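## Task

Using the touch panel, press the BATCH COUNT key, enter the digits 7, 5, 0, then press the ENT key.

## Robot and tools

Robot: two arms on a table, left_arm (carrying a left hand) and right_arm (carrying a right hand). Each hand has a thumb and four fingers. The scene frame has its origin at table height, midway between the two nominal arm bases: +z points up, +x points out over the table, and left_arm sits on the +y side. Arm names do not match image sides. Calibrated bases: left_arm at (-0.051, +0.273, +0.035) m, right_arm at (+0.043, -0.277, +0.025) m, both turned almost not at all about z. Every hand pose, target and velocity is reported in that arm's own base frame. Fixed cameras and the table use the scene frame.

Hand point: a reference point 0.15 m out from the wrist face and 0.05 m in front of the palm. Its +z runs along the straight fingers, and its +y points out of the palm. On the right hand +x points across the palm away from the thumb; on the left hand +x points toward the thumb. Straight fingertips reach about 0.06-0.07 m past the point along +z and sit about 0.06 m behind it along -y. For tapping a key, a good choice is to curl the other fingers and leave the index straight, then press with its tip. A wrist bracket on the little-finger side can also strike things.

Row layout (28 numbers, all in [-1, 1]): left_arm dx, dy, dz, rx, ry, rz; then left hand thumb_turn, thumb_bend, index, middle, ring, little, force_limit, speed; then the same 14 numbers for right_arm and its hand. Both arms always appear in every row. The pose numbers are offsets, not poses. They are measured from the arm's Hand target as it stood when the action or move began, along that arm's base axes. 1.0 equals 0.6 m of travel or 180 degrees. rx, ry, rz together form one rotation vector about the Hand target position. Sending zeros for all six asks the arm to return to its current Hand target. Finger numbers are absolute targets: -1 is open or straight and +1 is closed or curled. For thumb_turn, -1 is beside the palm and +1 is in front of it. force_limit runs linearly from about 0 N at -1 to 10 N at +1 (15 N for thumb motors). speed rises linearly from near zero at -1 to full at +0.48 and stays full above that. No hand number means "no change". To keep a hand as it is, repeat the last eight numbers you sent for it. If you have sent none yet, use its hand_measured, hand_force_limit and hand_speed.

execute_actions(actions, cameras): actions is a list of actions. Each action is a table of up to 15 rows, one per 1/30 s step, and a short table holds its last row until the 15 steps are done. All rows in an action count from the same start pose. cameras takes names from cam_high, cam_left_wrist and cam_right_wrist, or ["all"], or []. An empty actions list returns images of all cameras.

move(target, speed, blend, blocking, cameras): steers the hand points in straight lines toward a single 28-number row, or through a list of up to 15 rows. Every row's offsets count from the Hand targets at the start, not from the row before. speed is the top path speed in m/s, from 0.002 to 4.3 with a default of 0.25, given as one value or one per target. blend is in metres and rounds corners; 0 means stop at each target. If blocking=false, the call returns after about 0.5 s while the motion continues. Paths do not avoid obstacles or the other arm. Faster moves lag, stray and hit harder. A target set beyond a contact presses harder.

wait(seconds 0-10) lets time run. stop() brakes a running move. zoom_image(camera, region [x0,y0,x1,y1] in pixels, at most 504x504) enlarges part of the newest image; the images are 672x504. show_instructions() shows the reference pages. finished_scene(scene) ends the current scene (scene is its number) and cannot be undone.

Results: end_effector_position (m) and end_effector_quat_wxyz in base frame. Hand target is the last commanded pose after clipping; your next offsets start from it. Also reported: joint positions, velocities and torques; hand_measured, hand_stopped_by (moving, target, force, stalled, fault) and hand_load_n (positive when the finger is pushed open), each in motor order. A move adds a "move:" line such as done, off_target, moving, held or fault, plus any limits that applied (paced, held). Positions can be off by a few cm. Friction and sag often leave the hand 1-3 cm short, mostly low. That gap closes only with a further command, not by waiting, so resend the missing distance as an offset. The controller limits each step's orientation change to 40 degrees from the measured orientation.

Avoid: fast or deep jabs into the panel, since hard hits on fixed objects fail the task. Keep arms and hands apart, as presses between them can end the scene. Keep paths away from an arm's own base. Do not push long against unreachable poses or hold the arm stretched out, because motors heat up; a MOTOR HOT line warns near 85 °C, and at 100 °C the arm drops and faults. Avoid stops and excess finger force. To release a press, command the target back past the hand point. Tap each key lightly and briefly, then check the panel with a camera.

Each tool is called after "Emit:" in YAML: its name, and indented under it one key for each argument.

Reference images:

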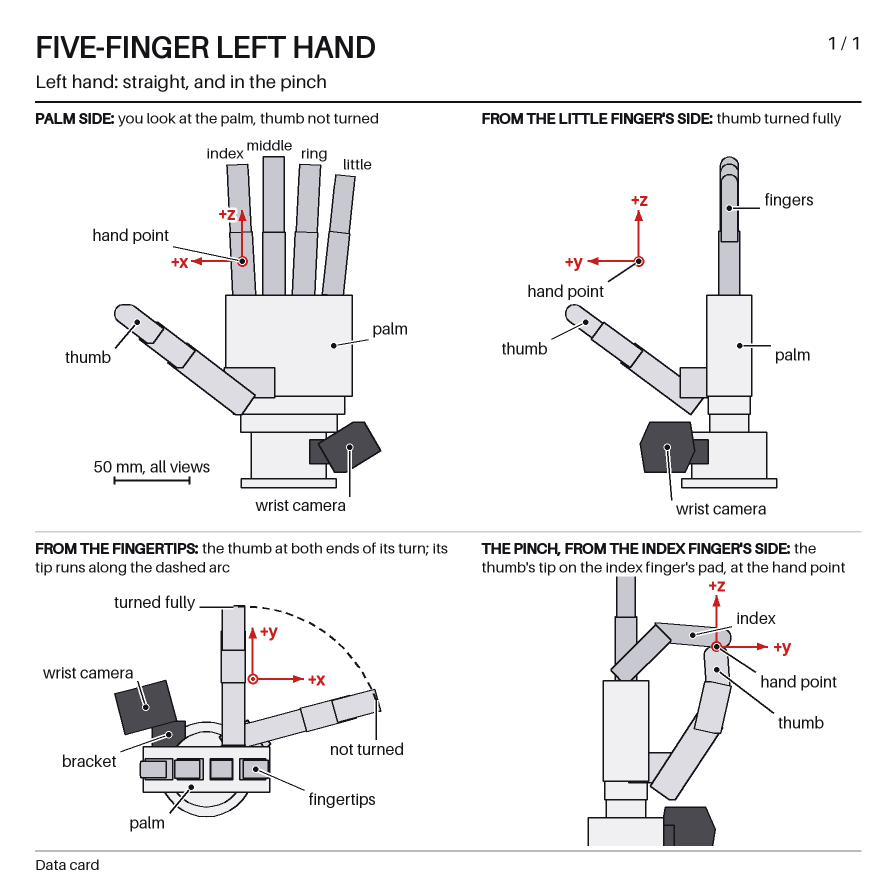

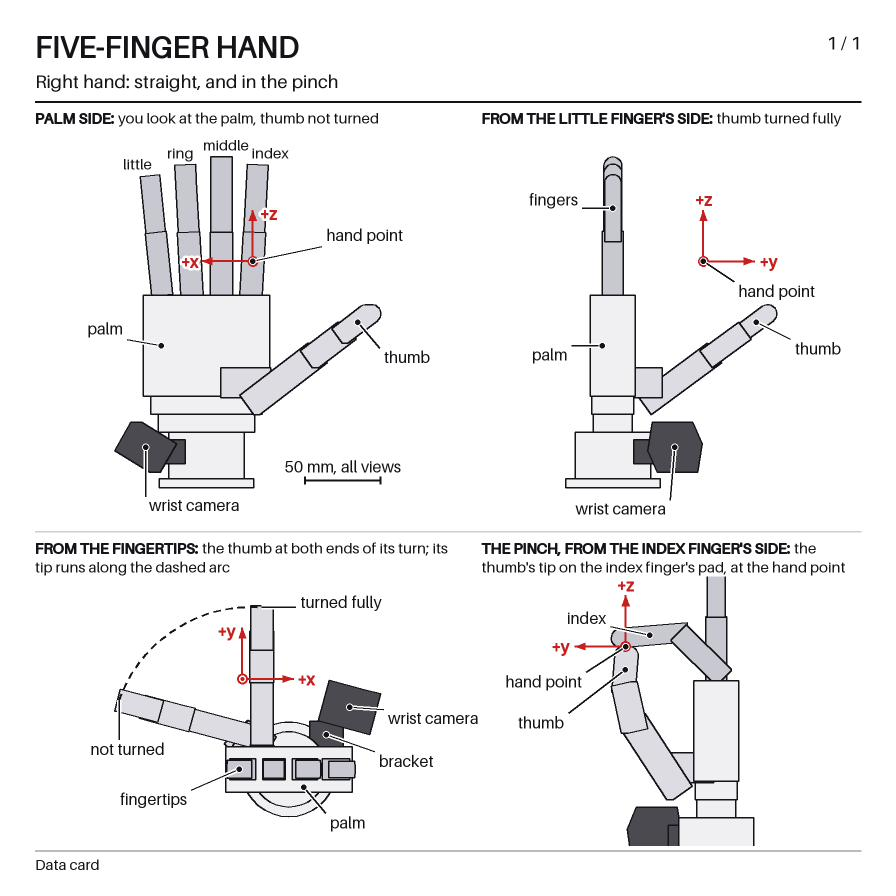

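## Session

Emit:
execute_actions:
  actions: []

Scene clock: 0.00 s.
left_arm: end_effector_position=(+0.2693, +0.0569, +0.1064) hand_measured=(-1.000, -1.000, -1.000, -1.000, -1.000, -1.000) hand_load_n=(+0.0, +0.0, +0.0, +0.0, +0.0, +0.0) hand_stopped_by=(target, target, target, target, target, target) hand_force_limit=0.00 hand_speed=-0.80 end_effector_quat_wxyz=(+0.312, -0.126, +0.940, -0.046) | right_arm: end_effector_position=(+0.2532, -0.2495, +0.2130) hand_measured=(-1.000, -1.000, -1.000, -1.000, -1.000, -1.000) hand_load_n=(+0.0, +0.0, +0.0, +0.0, +0.0, +0.0) hand_stopped_by=(target, target, target, target, target, target) hand_force_limit=0.00 hand_speed=-0.80 end_effector_quat_wxyz=(+0.313, -0.240, +0.914, -0.093)
Joint positions: left_arm=[0.047 0.681 0.489 -0.738 0.035 1.339] | right_arm=[-1.162 1.184 1.005 -1.069 -0.593 -0.006]
Joint velocities: within noise
Joint torques (N m): no reading
Motor temperatures (°C): left_arm=[28 29 36 29 26 27] | right_arm=[30 32 45 28 28 29]
Heat: left arm: hottest elbow 36 °C; right arm: hottest elbow 45 °C.
Hand target: left_arm +0.2784, +0.0573, +0.1202; +0.327, -0.125, +0.936, -0.047 | right_arm +0.2567, -0.2573, +0.2252; +0.316, -0.244, +0.910, -0.109

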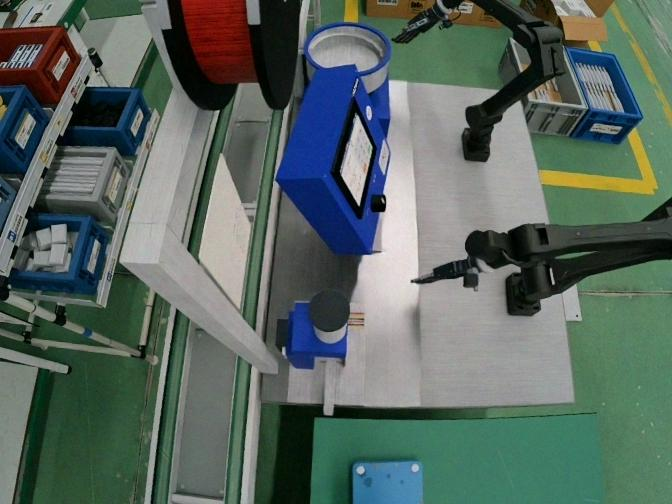

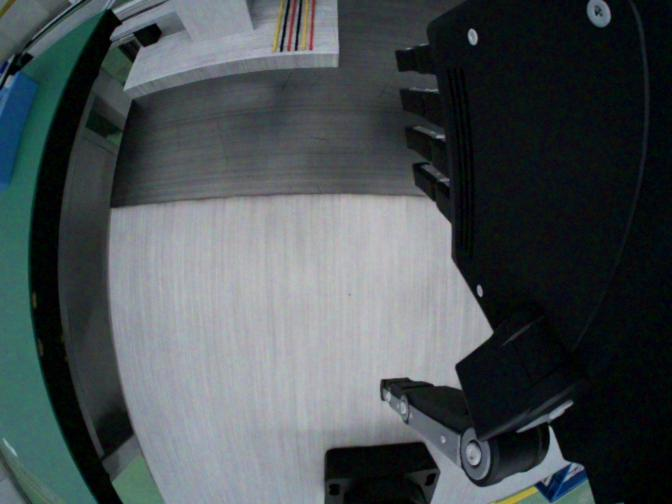

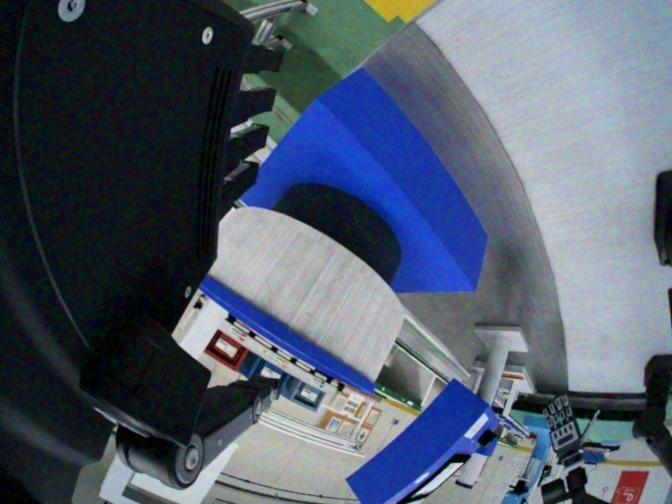

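Emit:
move:
  target:
    - [-0.05,0.1,0,0,0,0,-1,-1,-1,-1,-1,-1,0,-0.8,0.122,0.679,0.191,-0.299,-0.2496,0.157,-1,-1,1,1,1,-1,0,0]
  speed: 0.35
  cameras: ["cam_high", "cam_right_wrist"]

Scene clock: 43.20 s.
left_arm: end_effector_position=(+0.2473, +0.1130, +0.1127) hand_measured=(-1.000, -1.000, -1.000, -1.000, -1.000, -1.000) hand_load_n=(+0.0, +0.0, +0.0, +0.0, +0.0, +0.0) hand_stopped_by=(target, target, target, target, target, target) hand_force_limit=0.00 hand_speed=-0.80 end_effector_quat_wxyz=(+0.320, -0.126, +0.937, -0.050) | right_arm: end_effector_position=(+0.3289, +0.1470, +0.3421) hand_measured=(-1.000, -1.000, +1.000, +1.000, +1.000, -1.000) hand_load_n=(-0.5, +0.0, +0.0, +0.0, +0.0, +0.0) hand_stopped_by=(target, target, target, target, target, target) hand_force_limit=0.00 hand_speed=0.00 end_effector_quat_wxyz=(+0.498, -0.499, +0.504, -0.498)
Joint positions: left_arm=[0.386 0.629 0.489 -0.811 0.246 1.61] | right_arm=[0.717 0.507 0.586 -0.088 0.723 0.011]
Joint torques (N m): left_arm=[1.2 0.15 8.03 0.81 0.24 0.12] | right_arm=[-0.38 -0.09 8.87 2.76 0.23 0.04]
Heat: left arm: hottest elbow 40 °C; right arm: hottest elbow 48 °C.
Hand target: left_arm +0.2484, +0.1173, +0.1202; +0.327, -0.125, +0.936, -0.047 | right_arm +0.3299, +0.1501, +0.3400; +0.500, -0.500, +0.501, -0.500
Off the commanded pose: left_arm 0.009 m, 1 deg | right_arm 0.004 m, 0 deg.
move: done
Images, in order (width x height): cam_high 672x504, cam_right_wrist 672x504.

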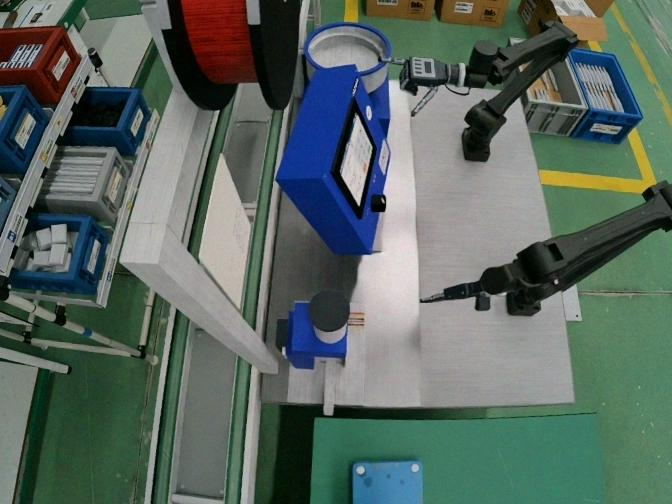

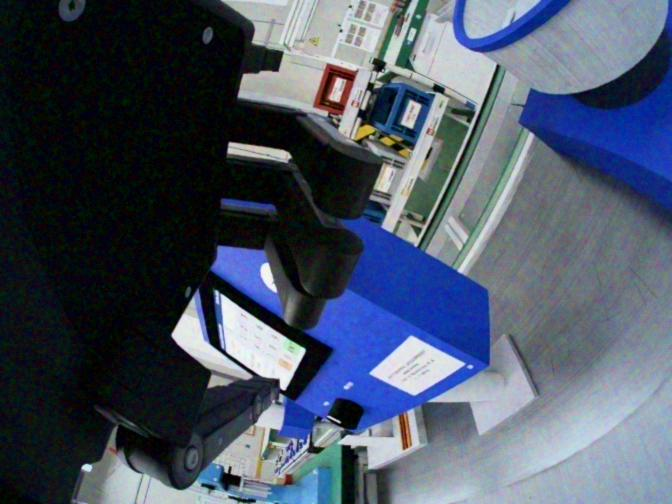

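Emit:
move:
  target:
    - [0,0,0,0,0,0,-1,-1,-1,-1,-1,-1,0,-0.8,-0.1665,0.1665,-0.008,0,0,0,-1,-1,1,1,1,-1,0,0]
    - [0,0,0,0,0,0,-1,-1,-1,-1,-1,-1,0,-0.8,-0.15,0.42,-0.012,0,0,0,-1,-1,1,1,1,-1,0,0]
    - [0,0,0,0,0,0,-1,-1,-1,-1,-1,-1,0,-0.8,-0.058,0.5665,-0.017,0,0,0,-1,-1,1,1,1,-1,0,0]
  speed: 0.25
  blend: [0.03, 0.03, 0]
  cameras: ["cam_right_wrist"]

Emit:
zoom_image:
  camera: "cam_right_wrist"
  region: [220, 0, 420, 200]

Scene clock: 65.87 s.
left_arm: end_effector_position=(+0.2473, +0.1130, +0.1127) hand_measured=(-1.000, -1.000, -1.000, -1.000, -1.000, -1.000) hand_load_n=(+0.0, +0.5, -0.5, +0.0, +0.0, +0.0) hand_stopped_by=(target, target, target, target, target, target) hand_force_limit=0.00 hand_speed=-0.80 end_effector_quat_wxyz=(+0.320, -0.126, +0.937, -0.050) | right_arm: end_effector_position=(+0.2877, +0.4746, +0.3044) hand_measured=(-1.000, -1.000, +1.000, +1.000, +1.000, -1.000) hand_load_n=(-0.5, +0.0, +0.0, +0.0, +0.0, +0.0) hand_stopped_by=(target, target, target, target, target, target) hand_force_limit=0.00 hand_speed=0.00 end_effector_quat_wxyz=(+0.483, -0.517, +0.490, -0.509)
Joint positions: left_arm=[0.386 0.629 0.489 -0.811 0.246 1.61] | right_arm=[1.363 1.408 1.032 0.3 1.361 0.022]
Joint torques (N m): left_arm=[1.44 0.21 8.02 0.76 0.23 0.11] | right_arm=[-1.73 -9.64 13.48 2.17 0.02 0]
Motor temperatures (°C): left_arm=[28 29 41 29 26 27] | right_arm=[30 32 49 28 28 29]
Heat: left arm: hottest elbow 41 °C; right arm: hottest elbow 49 °C.
Hand target: left_arm +0.2484, +0.1173, +0.1202; +0.327, -0.125, +0.936, -0.047 | right_arm +0.2950, +0.4900, +0.3298; +0.500, -0.500, +0.501, -0.500
Off the commanded pose: left_arm 0.009 m, 1 deg | right_arm 0.031 m, 3 deg.
move: off_target (right_arm)
Images, in order (width x height): cam_right_wrist 672x504.

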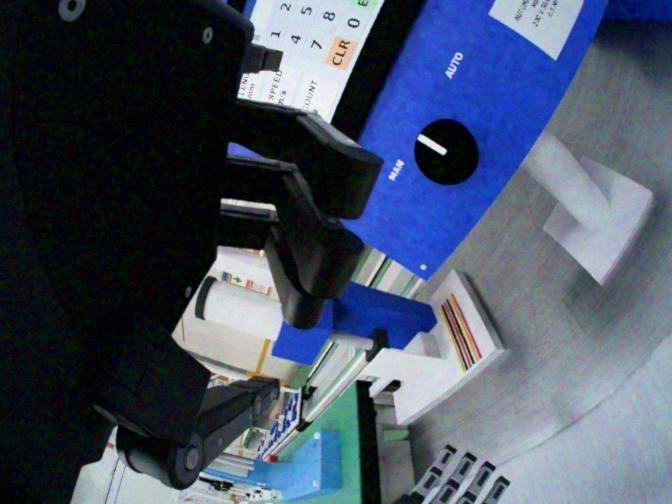

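Scaled by 2.520 from the camera's 672x504 image, which has a finer 960x720 frame.

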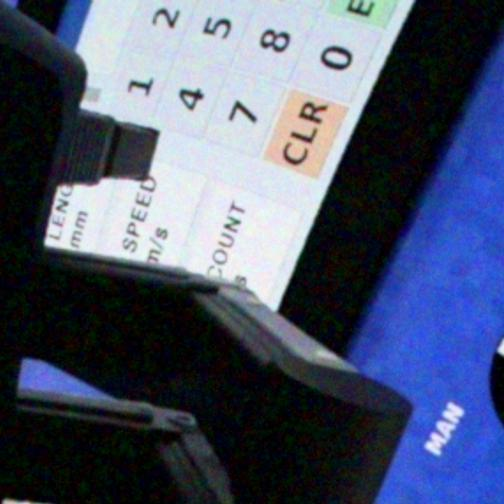

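Emit:
move:
  target:
    - [0,0,0,0,0,0,-1,-1,-1,-1,-1,-1,0,-0.8,0.078,0.045,-0.009,0,0,0,-1,-1,1,1,1,-1,0,0]
  speed: 0.15
  cameras: ["cam_right_wrist"]

Emit:
zoom_image:
  camera: "cam_right_wrist"
  region: [220, 0, 420, 200]

Scene clock: 93.10 s.
left_arm: end_effector_position=(+0.2473, +0.1130, +0.1127) hand_measured=(-1.000, -1.000, -1.000, -1.000, -1.000, -1.000) hand_load_n=(+0.0, +0.0, +0.0, +0.0, +0.0, +0.0) hand_stopped_by=(target, target, target, target, target, target) hand_force_limit=0.00 hand_speed=-0.80 end_effector_quat_wxyz=(+0.320, -0.126, +0.937, -0.050) | right_arm: end_effector_position=(+0.3343, +0.5015, +0.2973) hand_measured=(-1.000, -1.000, +1.000, +1.000, +1.000, -1.000) hand_load_n=(-0.5, +0.0, +0.0, +0.0, +0.0, +0.0) hand_stopped_by=(target, target, target, target, target, target) hand_force_limit=0.00 hand_speed=0.00 end_effector_quat_wxyz=(+0.481, -0.518, +0.492, -0.508)
Joint positions: left_arm=[0.386 0.629 0.489 -0.811 0.246 1.61] | right_arm=[1.282 1.511 1.124 0.318 1.283 0.013]
Joint torques (N m): left_arm=[1.08 0.15 8.08 0.68 0.21 0.1] | right_arm=[-1.2 -11.58 13.64 2.02 -0.01 -0.03]
Motor temperatures (°C): left_arm=[28 29 41 29 26 27] | right_arm=[30 32 54 28 28 29]
Heat: left arm: hottest elbow 41 °C; right arm: hottest elbow 54 °C.
Hand target: left_arm +0.2484, +0.1173, +0.1202; +0.327, -0.125, +0.936, -0.047 | right_arm +0.3418, +0.5171, +0.3245; +0.500, -0.500, +0.501, -0.500
Off the commanded pose: left_arm 0.009 m, 1 deg | right_arm 0.032 m, 3 deg.
move: off_target (right_arm)
Images, in order (width x height): cam_right_wrist 672x504.

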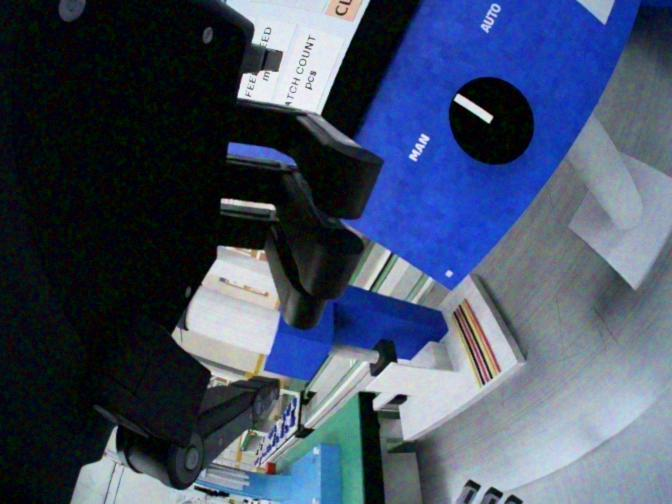

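Scaled by 2.520 from the camera's 672x504 image, which has a finer 960x720 frame.

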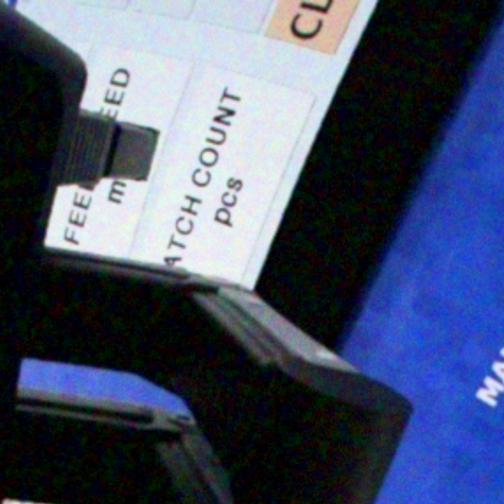

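Emit:
move:
  target:
    - [0,0,0,0,0,0,-1,-1,-1,-1,-1,-1,0,-0.8,0.0,0.005,-0.014,0,0,0,-1,-1,1,1,1,-1,0,0]
    - [0,0,0,0,0,0,-1,-1,-1,-1,-1,-1,0,-0.8,0.062,0.005,-0.014,0,0,0,-1,-1,1,1,1,-1,0,0]
  speed: 0.08
  blend: [0.005, 0]
  cameras: ["cam_right_wrist"]

Emit:
zoom_image:
  camera: "cam_right_wrist"
  region: [220, 0, 420, 200]

Scene clock: 124.97 s.
left_arm: end_effector_position=(+0.2473, +0.1130, +0.1127) hand_measured=(-1.000, -1.000, -1.000, -1.000, -1.000, -1.000) hand_load_n=(+0.0, +0.0, +0.0, +0.0, +0.0, +0.0) hand_stopped_by=(target, target, target, target, target, target) hand_force_limit=0.00 hand_speed=-0.80 end_effector_quat_wxyz=(+0.320, -0.126, +0.937, -0.050) | right_arm: end_effector_position=(+0.3650, +0.5055, +0.2893) hand_measured=(-1.000, -1.000, +1.000, +1.000, +1.000, -1.000) hand_load_n=(-0.5, +0.0, +0.0, +0.0, +0.0, +0.0) hand_stopped_by=(target, target, target, target, target, target) hand_force_limit=0.00 hand_speed=0.00 end_effector_quat_wxyz=(+0.482, -0.520, +0.491, -0.506)
Joint positions: left_arm=[0.386 0.629 0.489 -0.811 0.246 1.61] | right_arm=[1.225 1.55 1.146 0.338 1.219 0.01]
Joint torques (N m): left_arm=[1.2 0.15 8.2 0.68 0.22 0.11] | right_arm=[-1.73 -12.28 13.93 2.09 -0.11 -0.02]
Heat: left arm: hottest elbow 42 °C; right arm: hottest elbow 53 °C.
Hand target: left_arm +0.2484, +0.1173, +0.1202; +0.327, -0.125, +0.936, -0.047 | right_arm +0.3790, +0.5200, +0.3160; +0.500, -0.500, +0.501, -0.500
Off the commanded pose: left_arm 0.009 m, 1 deg | right_arm 0.034 m, 3 deg.
move: off_target (right_arm); blend cut to 0.0049 m at target 1
Images, in order (width x height): cam_right_wrist 672x504.

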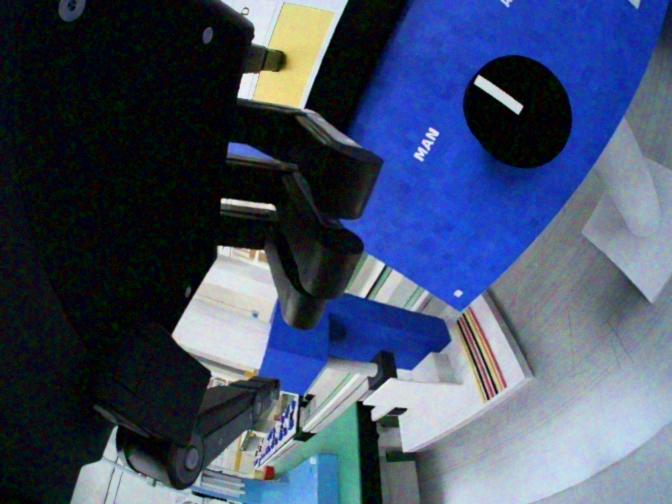

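Scaled by 2.520 from the camera's 672x504 image, which has a finer 960x720 frame.

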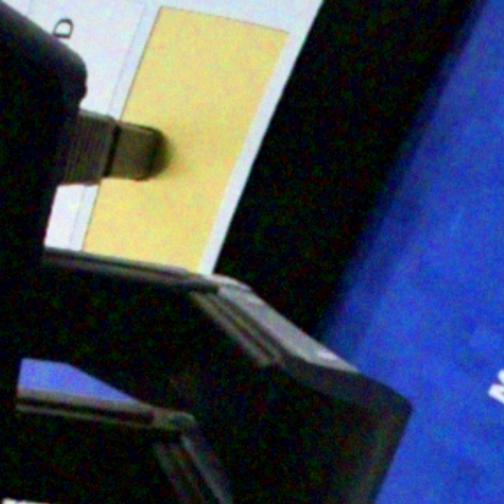

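Emit:
move:
  target:
    - [0,0,0,0,0,0,-1,-1,-1,-1,-1,-1,0,-0.8,-0.09,0,0,0,0,0,-1,-1,1,1,1,-1,0,0]
    - [0,0,0,0,0,0,-1,-1,-1,-1,-1,-1,0,-0.8,-0.115,-0.1225,-0.02,0,0,0,-1,-1,1,1,1,-1,0,0]
    - [0,0,0,0,0,0,-1,-1,-1,-1,-1,-1,0,-0.8,-0.0767,-0.1225,-0.02,0,0,0,-1,-1,1,1,1,-1,0,0]
  speed: 0.12
  blend: [0.01, 0.005, 0]
  cameras: ["cam_right_wrist"]

Emit:
zoom_image:
  camera: "cam_right_wrist"
  region: [220, 0, 420, 200]

Scene clock: 166.17 s.
left_arm: end_effector_position=(+0.2473, +0.1130, +0.1127) hand_measured=(-1.000, -1.000, -1.000, -1.000, -1.000, -1.000) hand_load_n=(+0.0, +0.0, +0.0, +0.0, +0.0, +0.0) hand_stopped_by=(target, target, target, target, target, target) hand_force_limit=0.00 hand_speed=-0.80 end_effector_quat_wxyz=(+0.320, -0.126, +0.937, -0.050) | right_arm: end_effector_position=(+0.3318, +0.4479, +0.2956) hand_measured=(-1.000, -1.000, +1.000, +1.000, +1.000, -1.000) hand_load_n=(-0.5, +0.0, +0.0, +0.0, +0.0, +0.0) hand_stopped_by=(target, target, target, target, target, target) hand_force_limit=0.00 hand_speed=0.00 end_effector_quat_wxyz=(+0.491, -0.508, +0.497, -0.504)
Joint positions: left_arm=[0.386 0.629 0.489 -0.811 0.246 1.61] | right_arm=[1.253 1.382 0.967 0.381 1.255 0.01]
Joint torques (N m): left_arm=[1.44 0.03 8.06 0.79 0.23 0.11] | right_arm=[-1.85 -11.4 8.61 2.18 0.01 0.05]
Heat: left arm: hottest elbow 42 °C; right arm: hottest elbow 54 °C.
Hand target: left_arm +0.2484, +0.1173, +0.1202; +0.327, -0.125, +0.936, -0.047 | right_arm +0.3330, +0.4465, +0.3040; +0.500, -0.500, +0.501, -0.500
Off the commanded pose: left_arm 0.009 m, 1 deg | right_arm 0.009 m, 1 deg.
move: done
Images, in order (width x height): cam_right_wrist 672x504.

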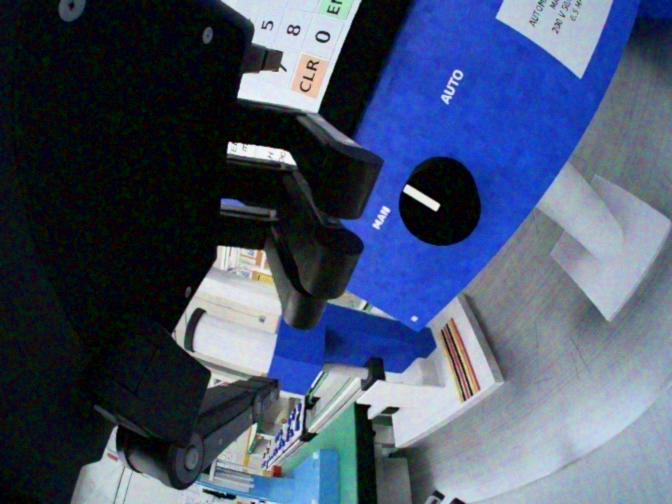

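Scaled by 2.520 from the camera's 672x504 image, which has a finer 960x720 frame.

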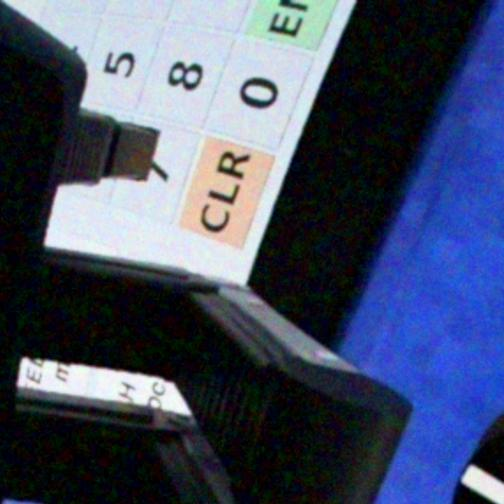

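Emit:
move:
  target:
    - [0,0,0,0,0,0,-1,-1,-1,-1,-1,-1,0,-0.8,0.053,0.008,-0.004,0,0,0,-1,-1,1,1,1,-1,0,0]
  speed: 0.08
  cameras: ["cam_right_wrist"]

Emit:
zoom_image:
  camera: "cam_right_wrist"
  region: [220, 0, 420, 200]

Scene clock: 175.50 s.
left_arm: end_effector_position=(+0.2473, +0.1130, +0.1127) hand_measured=(-1.000, -1.000, -1.000, -1.000, -1.000, -1.000) hand_load_n=(+0.0, +0.0, +0.0, +0.0, +0.0, +0.0) hand_stopped_by=(target, target, target, target, target, target) hand_force_limit=0.00 hand_speed=-0.80 end_effector_quat_wxyz=(+0.320, -0.126, +0.937, -0.050) | right_arm: end_effector_position=(+0.3563, +0.4426, +0.2916) hand_measured=(-1.000, -1.000, +1.000, +1.000, +1.000, -1.000) hand_load_n=(-0.5, +0.0, +0.0, +0.0, +0.0, +0.0) hand_stopped_by=(target, target, target, target, target, target) hand_force_limit=0.00 hand_speed=0.00 end_effector_quat_wxyz=(+0.492, -0.509, +0.497, -0.502)
Joint positions: left_arm=[0.386 0.629 0.489 -0.811 0.246 1.61] | right_arm=[1.196 1.393 0.967 0.393 1.193 0.008]
Joint torques (N m): left_arm=[1.61 0.03 8.18 0.69 0.24 0.13] | right_arm=[-2.2 -9.76 11.52 2.1 -0.09 0.03]
Heat: left arm: hottest elbow 42 °C; right arm: hottest elbow 54 °C.
Hand target: left_arm +0.2484, +0.1173, +0.1202; +0.327, -0.125, +0.936, -0.047 | right_arm +0.3649, +0.4513, +0.3015; +0.500, -0.500, +0.501, -0.500
Off the commanded pose: left_arm 0.009 m, 1 deg | right_arm 0.016 m, 2 deg.
move: off_target (right_arm)
Images, in order (width x height): cam_right_wrist 672x504.

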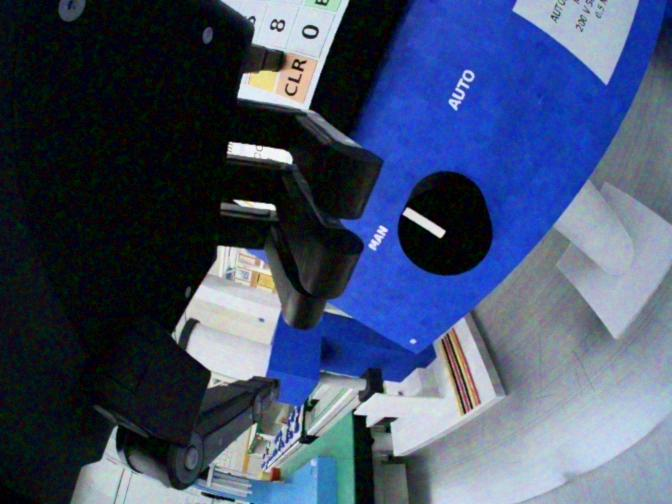

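Scaled by 2.520 from the camera's 672x504 image, which has a finer 960x720 frame.

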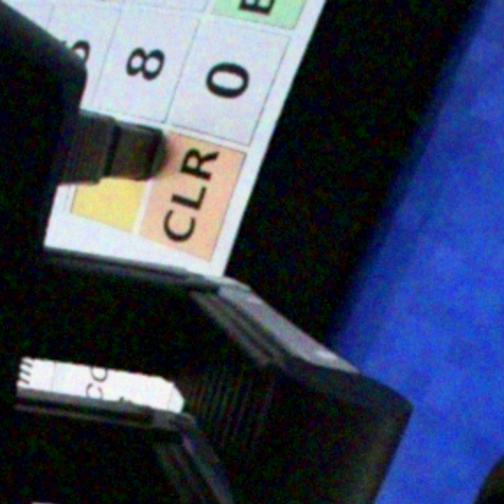

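Emit:
move:
  target:
    - [0,0,0,0,0,0,-1,-1,-1,-1,-1,-1,0,-0.8,-0.083,0,0,0,0,0,-1,-1,1,1,1,-1,0,0]
    - [0,0,0,0,0,0,-1,-1,-1,-1,-1,-1,0,-0.8,-0.1,-0.027,0.105,0,0,0,-1,-1,1,1,1,-1,0,0]
    - [0,0,0,0,0,0,-1,-1,-1,-1,-1,-1,0,-0.8,-0.05,-0.0465,0.04,0,0,0,-1,-1,1,1,1,-1,0,0]
    - [0,0,0,0,0,0,-1,-1,-1,-1,-1,-1,0,-0.8,0.01,-0.0335,0.028,0,0,0,-1,-1,1,1,1,-1,0,0]
  speed: [0.12,0.15,0.12,0.08]
  blend: [0.01, 0, 0, 0]
  cameras: ["cam_right_wrist"]

Emit:
zoom_image:
  camera: "cam_right_wrist"
  region: [220, 0, 420, 200]

Scene clock: 198.47 s.
left_arm: end_effector_position=(+0.2473, +0.1130, +0.1127) hand_measured=(-1.000, -1.000, -1.000, -1.000, -1.000, -1.000) hand_load_n=(+0.0, +0.0, +0.0, +0.0, +0.0, +0.0) hand_stopped_by=(target, target, target, target, target, target) hand_force_limit=0.00 hand_speed=-0.80 end_effector_quat_wxyz=(+0.320, -0.126, +0.937, -0.050) | right_arm: end_effector_position=(+0.3596, +0.4243, +0.3095) hand_measured=(-1.000, -1.000, +1.000, +1.000, +1.000, -1.000) hand_load_n=(-0.5, +0.0, +0.0, +0.0, +0.0, +0.0) hand_stopped_by=(target, target, target, target, target, target) hand_force_limit=0.00 hand_speed=0.00 end_effector_quat_wxyz=(+0.491, -0.511, +0.494, -0.503)
Joint positions: left_arm=[0.386 0.629 0.489 -0.811 0.246 1.61] | right_arm=[1.173 1.331 0.958 0.345 1.167 -0.002]
Joint torques (N m): left_arm=[1.32 0.09 8.13 0.66 0.22 0.11] | right_arm=[-2.37 -7.94 11.28 2.14 -0.22 0.13]
Heat: left arm: hottest elbow 42 °C; right arm: hottest elbow 53 °C.
Hand target: left_arm +0.2484, +0.1173, +0.1202; +0.327, -0.125, +0.936, -0.047 | right_arm +0.3708, +0.4311, +0.3185; +0.500, -0.500, +0.501, -0.500
Off the commanded pose: left_arm 0.009 m, 1 deg | right_arm 0.016 m, 2 deg.
move: off_target (right_arm)
Images, in order (width x height): cam_right_wrist 672x504.

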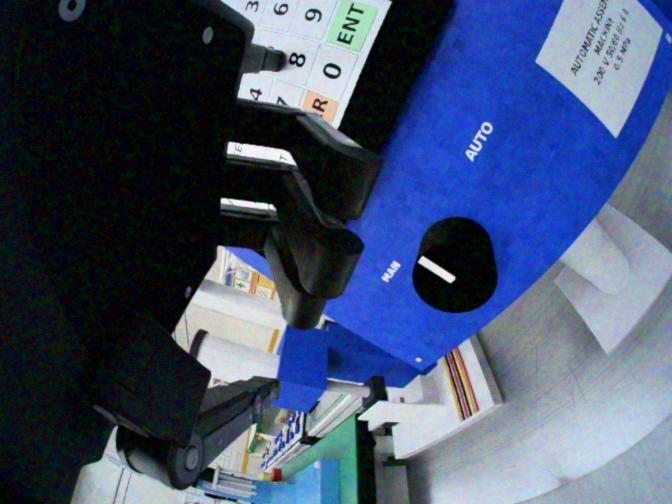

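Scaled by 2.520 from the camera's 672x504 image, which has a finer 960x720 frame.

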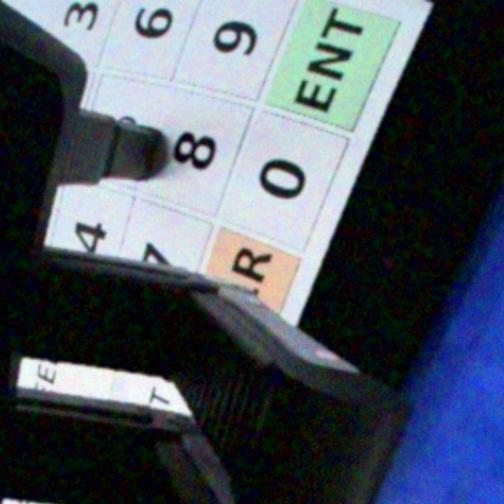

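Emit:
move:
  target:
    - [0,0,0,0,0,0,-1,-1,-1,-1,-1,-1,0,-0.8,-0.09,0,0,0,0,0,-1,-1,1,1,1,-1,0,0]
    - [0,0,0,0,0,0,-1,-1,-1,-1,-1,-1,0,-0.8,-0.15,0.01,0.108,0,0,0,-1,-1,1,1,1,-1,0,0]
  speed: 0.15
  blend: [0.02, 0]
  cameras: ["cam_right_wrist"]

Emit:
zoom_image:
  camera: "cam_right_wrist"
  region: [220, 0, 420, 200]

Scene clock: 215.97 s.
left_arm: end_effector_position=(+0.2473, +0.1130, +0.1127) hand_measured=(-1.000, -1.000, -1.000, -1.000, -1.000, -1.000) hand_load_n=(+0.0, +0.0, +0.0, +0.0, +0.0, +0.0) hand_stopped_by=(target, target, target, target, target, target) hand_force_limit=0.00 hand_speed=-0.80 end_effector_quat_wxyz=(+0.320, -0.126, +0.937, -0.050) | right_arm: end_effector_position=(+0.2817, +0.4286, +0.3433) hand_measured=(-1.000, -1.000, +1.000, +1.000, +1.000, -1.000) hand_load_n=(-0.5, +0.0, +0.5, +0.0, +0.0, +0.0) hand_stopped_by=(target, target, target, target, target, target) hand_force_limit=0.00 hand_speed=0.00 end_effector_quat_wxyz=(-0.476, +0.521, -0.485, +0.516)
Joint positions: left_arm=[0.386 0.629 0.489 -0.811 0.246 1.61] | right_arm=[1.356 1.257 0.997 0.193 1.36 -0.011]
Joint torques (N m): left_arm=[1.44 0.03 8.01 0.75 0.23 0.12] | right_arm=[-0.97 -10.11 14.19 0.95 0.33 0.14]
Motor temperatures (°C): left_arm=[28 29 42 29 26 27] | right_arm=[30 33 55 28 28 29]
Heat: left arm: hottest elbow 42 °C; right arm: hottest elbow 55 °C.
Hand target: left_arm +0.2484, +0.1173, +0.1202; +0.327, -0.125, +0.936, -0.047 | right_arm +0.2808, +0.4372, +0.3831; -0.500, +0.500, -0.501, +0.500
Off the commanded pose: left_arm 0.009 m, 1 deg | right_arm 0.041 m, 5 deg.
move: off_target (right_arm)
Images, in order (width x height): cam_right_wrist 672x504.

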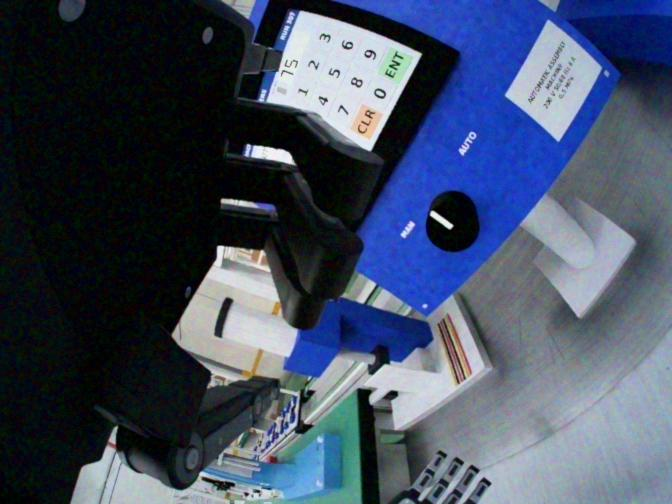

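Scaled by 2.520 from the camera's 672x504 image, which has a finer 960x720 frame.

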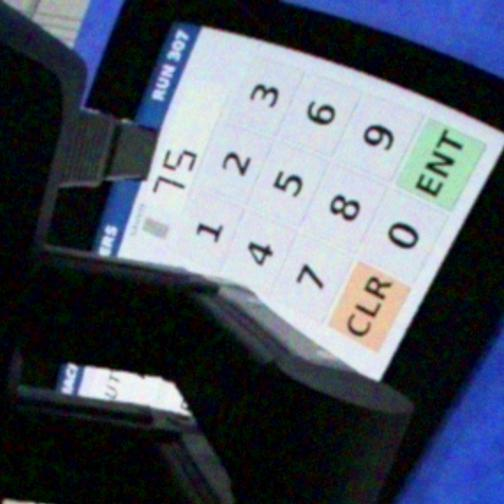

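Emit:
move:
  target:
    - [0,0,0,0,0,0,-1,-1,-1,-1,-1,-1,0,-0.8,0.0487,-0.027,-0.1755,0,0,0,-1,-1,1,1,1,-1,0,0]
    - [0,0,0,0,0,0,-1,-1,-1,-1,-1,-1,0,-0.8,0.09,-0.027,-0.1755,0,0,0,-1,-1,1,1,1,-1,0,0]
    - [0,0,0,0,0,0,-1,-1,-1,-1,-1,-1,0,-0.8,0.142,-0.0212,-0.182,0,0,0,-1,-1,1,1,1,-1,0,0]
  speed: [0.15,0.12,0.08]
  blend: [0.005, 0, 0]
  cameras: ["cam_right_wrist"]

Emit:
zoom_image:
  camera: "cam_right_wrist"
  region: [220, 0, 420, 200]

Scene clock: 231.20 s.
left_arm: end_effector_position=(+0.2473, +0.1130, +0.1127) hand_measured=(-1.000, -1.000, -1.000, -1.000, -1.000, -1.000) hand_load_n=(+0.0, +0.0, +0.0, +0.0, +0.0, +0.0) hand_stopped_by=(target, target, target, target, target, target) hand_force_limit=0.00 hand_speed=-0.80 end_effector_quat_wxyz=(+0.320, -0.126, +0.937, -0.050) | right_arm: end_effector_position=(+0.3453, +0.4199, +0.2721) hand_measured=(-1.000, -1.000, +1.000, +1.000, +1.000, -1.000) hand_load_n=(+0.0, +0.0, +0.0, +0.0, +0.0, +0.0) hand_stopped_by=(target, target, target, target, target, target) hand_force_limit=0.00 hand_speed=0.00 end_effector_quat_wxyz=(+0.499, -0.506, +0.497, -0.498)
Joint positions: left_arm=[0.386 0.629 0.489 -0.811 0.246 1.61] | right_arm=[1.199 1.349 0.86 0.472 1.188 0.008]
Joint torques (N m): left_arm=[1.2 0.03 8.12 0.77 0.23 0.12] | right_arm=[-4.25 -7.47 10.85 2.37 -0.94 0.06]
Motor temperatures (°C): left_arm=[28 29 42 29 26 27] | right_arm=[30 33 58 28 28 29]
Heat: left arm: hottest elbow 42 °C; right arm: hottest elbow 58 °C.
Hand target: left_arm +0.2484, +0.1173, +0.1202; +0.327, -0.125, +0.936, -0.047 | right_arm +0.3661, +0.4245, +0.2740; +0.500, -0.500, +0.501, -0.500
Off the commanded pose: left_arm 0.009 m, 1 deg | right_arm 0.021 m, 1 deg.
move: off_target (right_arm)
Images, in order (width x height): cam_right_wrist 672x504.

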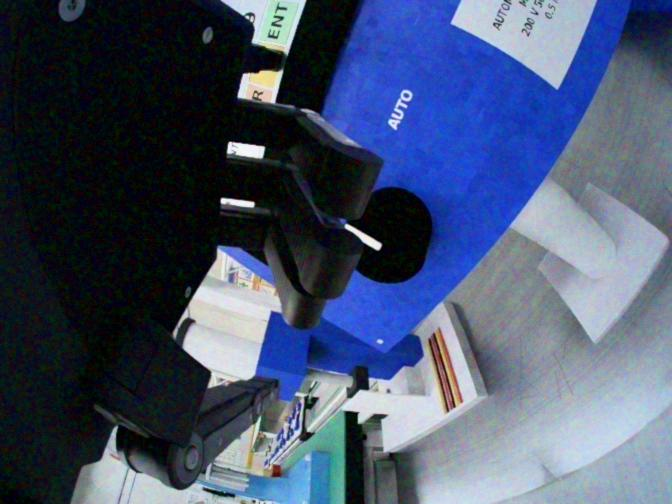

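Scaled by 2.520 from the camera's 672x504 image, which has a finer 960x720 frame.

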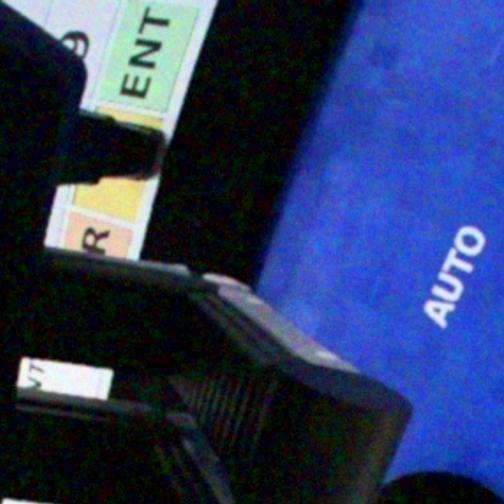

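Emit:
move:
  target:
    - [0,0,0,0,0,0,-1,-1,-1,-1,-1,-1,0,-0.8,-0.0935,0,0,0,0,0,-1,-1,1,1,1,-1,0,0]
    - [0,0,0,0,0,0,-1,-1,-1,-1,-1,-1,0,-0.8,-0.11,-0.03,0.085,0,0,0,-1,-1,1,1,1,-1,0,0]
    - [0,0,0,0,0,0,-1,-1,-1,-1,-1,-1,0,-0.8,-0.065,-0.041,0.0117,0,0,0,-1,-1,1,1,1,-1,0,0]
  speed: [0.12,0.15,0.12]
  blend: [0.01, 0, 0]
  cameras: ["cam_right_wrist"]

Emit:
zoom_image:
  camera: "cam_right_wrist"
  region: [220, 0, 420, 200]

Scene clock: 250.23 s.
left_arm: end_effector_position=(+0.2473, +0.1130, +0.1127) hand_measured=(-1.000, -1.000, -1.000, -1.000, -1.000, -1.000) hand_load_n=(+0.0, +0.0, +0.0, +0.0, +0.0, +0.0) hand_stopped_by=(target, target, target, target, target, target) hand_force_limit=0.00 hand_speed=-0.80 end_effector_quat_wxyz=(+0.320, -0.126, +0.937, -0.050) | right_arm: end_effector_position=(+0.3243, +0.3992, +0.2836) hand_measured=(-1.000, -1.000, +1.000, +1.000, +1.000, -1.000) hand_load_n=(-0.5, +0.0, +0.0, +0.0, +0.0, +0.0) hand_stopped_by=(target, target, target, target, target, target) hand_force_limit=0.00 hand_speed=0.00 end_effector_quat_wxyz=(+0.498, -0.502, +0.500, -0.500)
Joint positions: left_arm=[0.386 0.629 0.489 -0.811 0.246 1.61] | right_arm=[1.232 1.266 0.815 0.439 1.232 0.007]
Joint torques (N m): left_arm=[0.79 0.21 8.01 0.69 0.22 0.11] | right_arm=[-1.67 -8 8.17 2.29 -0.06 0.05]
Motor temperatures (°C): left_arm=[28 29 42 29 26 27] | right_arm=[30 33 55 28 29 29]
Heat: left arm: hottest elbow 42 °C; right arm: hottest elbow 55 °C.
Hand target: left_arm +0.2484, +0.1173, +0.1202; +0.327, -0.125, +0.936, -0.047 | right_arm +0.3271, +0.3998, +0.2809; +0.500, -0.500, +0.501, -0.500
Off the commanded pose: left_arm 0.009 m, 1 deg | right_arm 0.004 m, 0 deg.
move: done
Images, in order (width x height): cam_right_wrist 672x504.

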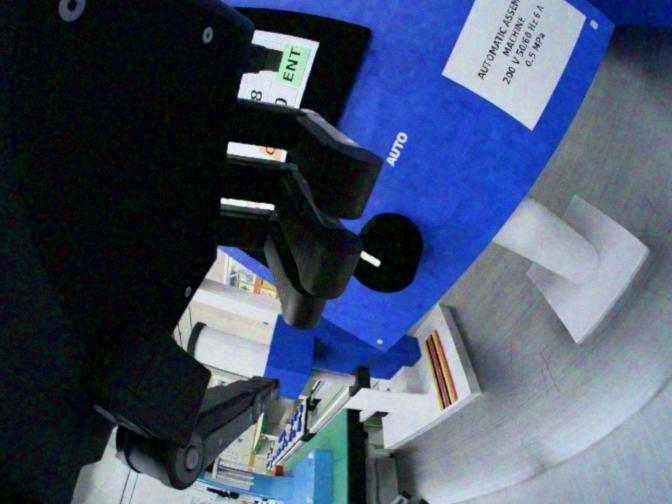

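Scaled by 2.520 from the camera's 672x504 image, which has a finer 960x720 frame.

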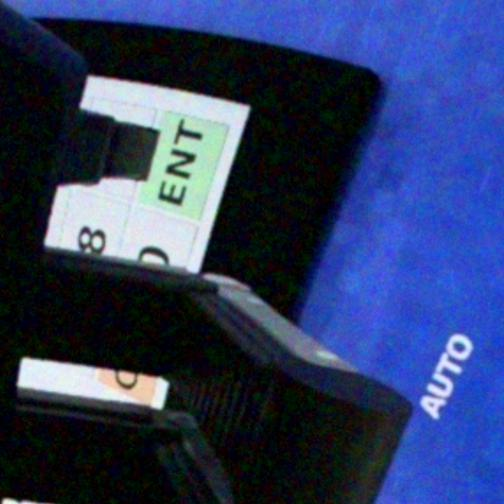

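Emit:
move:
  target:
    - [0,0,0,0,0,0,-1,-1,-1,-1,-1,-1,0,-0.8,0.052,0.005,-0.009,0,0,0,-1,-1,1,1,1,-1,0,0]
  speed: 0.08
  cameras: ["cam_right_wrist"]

Emit:
zoom_image:
  camera: "cam_right_wrist"
  region: [220, 0, 420, 200]

Emit:
move:
  target:
    - [0,0,0,0,0,0,-1,-1,-1,-1,-1,-1,0,-0.8,-0.08,0,0,0,0,0,-1,-1,1,1,1,-1,0,0]
    - [0,0,0,0,0,0,-1,-1,-1,-1,-1,-1,0,-0.8,-0.12,0.06,0.178,0,0,0,-1,-1,1,1,1,-1,0,0]
  speed: 0.15
  blend: [0.02, 0]
  cameras: ["cam_right_wrist"]

Emit:
zoom_image:
  camera: "cam_right_wrist"
  region: [220, 0, 420, 200]

Scene clock: 263.67 s.
left_arm: end_effector_position=(+0.2473, +0.1130, +0.1127) hand_measured=(-1.000, -1.000, -1.000, -1.000, -1.000, -1.000) hand_load_n=(+0.0, +0.0, -0.5, +0.0, +0.0, +0.0) hand_stopped_by=(target, target, target, target, target, target) hand_force_limit=0.00 hand_speed=-0.80 end_effector_quat_wxyz=(+0.320, -0.126, +0.937, -0.050) | right_arm: end_effector_position=(+0.3432, +0.3988, +0.2753) hand_measured=(-1.000, -1.000, +1.000, +1.000, +1.000, -1.000) hand_load_n=(+0.0, +0.0, +0.0, +0.0, +0.0, +0.0) hand_stopped_by=(target, target, target, target, target, target) hand_force_limit=0.00 hand_speed=0.00 end_effector_quat_wxyz=(+0.498, -0.505, +0.498, -0.499)
Joint positions: left_arm=[0.386 0.629 0.489 -0.811 0.246 1.61] | right_arm=[1.185 1.292 0.815 0.464 1.178 0.005]
Joint torques (N m): left_arm=[1.38 0.15 8.05 0.69 0.21 0.14] | right_arm=[-3.08 -7.06 10.21 2.18 -0.73 0.01]
Heat: left arm: hottest elbow 42 °C; right arm: hottest elbow 53 °C.
Hand target: left_arm +0.2484, +0.1173, +0.1202; +0.327, -0.125, +0.936, -0.047 | right_arm +0.3582, +0.4029, +0.2756; +0.500, -0.500, +0.501, -0.500
Off the commanded pose: left_arm 0.009 m, 1 deg | right_arm 0.016 m, 1 deg.
move: off_target (right_arm)
Images, in order (width x height): cam_right_wrist 672x504.

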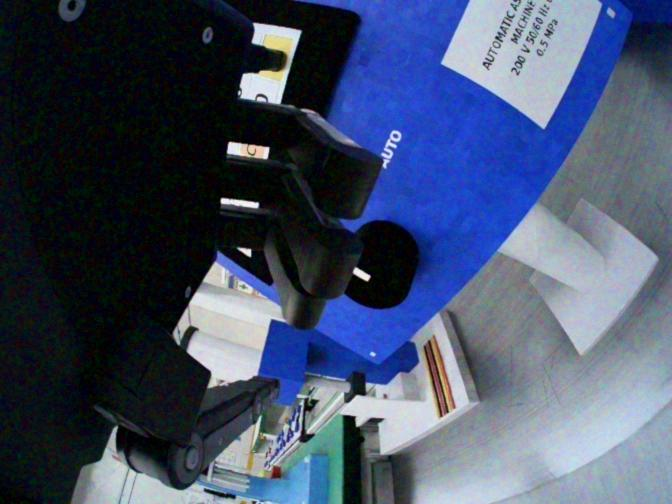

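Scaled by 2.520 from the camera's 672x504 image, which has a finer 960x720 frame.

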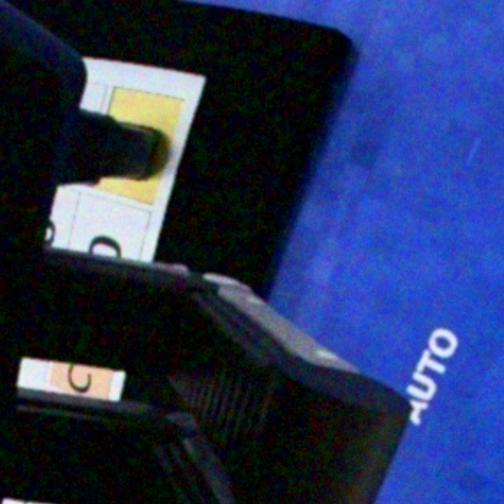

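Scene clock: 265.87 s.
left_arm: end_effector_position=(+0.2473, +0.1130, +0.1127) hand_measured=(-1.000, -1.000, -1.000, -1.000, -1.000, -1.000) hand_load_n=(+0.0, +0.0, +0.0, +0.5, +0.0, +0.0) hand_stopped_by=(target, target, target, target, target, target) hand_force_limit=0.00 hand_speed=-0.80 end_effector_quat_wxyz=(+0.320, -0.126, +0.937, -0.050) | right_arm: end_effector_position=(+0.2860, +0.4288, +0.3466) hand_measured=(-1.000, -1.000, +1.000, +1.000, +1.000, -1.000) hand_load_n=(-0.5, +0.0, +0.0, +0.0, +0.0, +0.0) hand_stopped_by=(target, target, target, target, target, target) hand_force_limit=0.00 hand_speed=0.00 end_effector_quat_wxyz=(-0.479, +0.519, -0.486, +0.514)
Joint positions: left_arm=[0.386 0.629 0.489 -0.811 0.246 1.61] | right_arm=[1.346 1.257 1.002 0.2 1.349 -0.015]
Joint torques (N m): left_arm=[1.44 -0.15 8.2 0.76 0.22 0.14] | right_arm=[-0.21 -9.52 13.9 0.81 0.29 0.15]
Heat: left arm: hottest elbow 42 °C; right arm: hottest elbow 53 °C.
Hand target: left_arm +0.2484, +0.1173, +0.1202; +0.327, -0.125, +0.936, -0.047 | right_arm +0.2862, +0.4390, +0.3825; -0.500, +0.500, -0.501, +0.500
Off the commanded pose: left_arm 0.009 m, 1 deg | right_arm 0.037 m, 4 deg.
move: off_target (right_arm)
Images, in order (width x height): cam_right_wrist 672x504.

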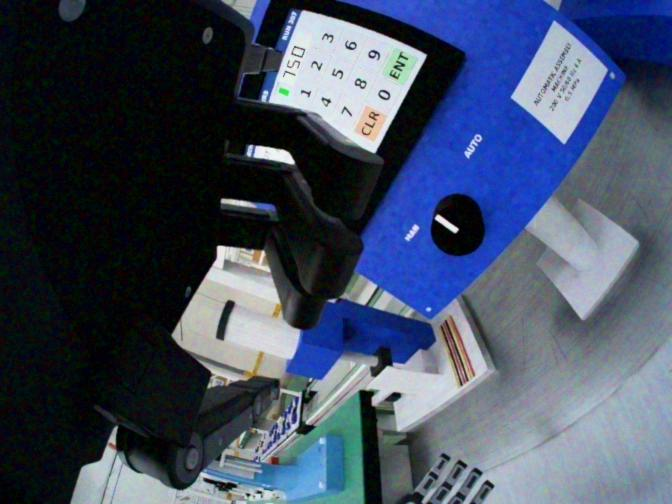

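Scaled by 2.520 from the camera's 672x504 image, which has a finer 960x720 frame.

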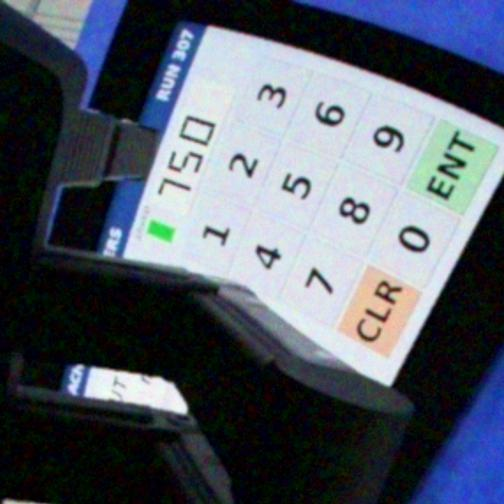

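The display shows 750 and the SAVED lamp is green.

Emit:
finished_scene:
  scene: 3

The scene is finished: the task was done.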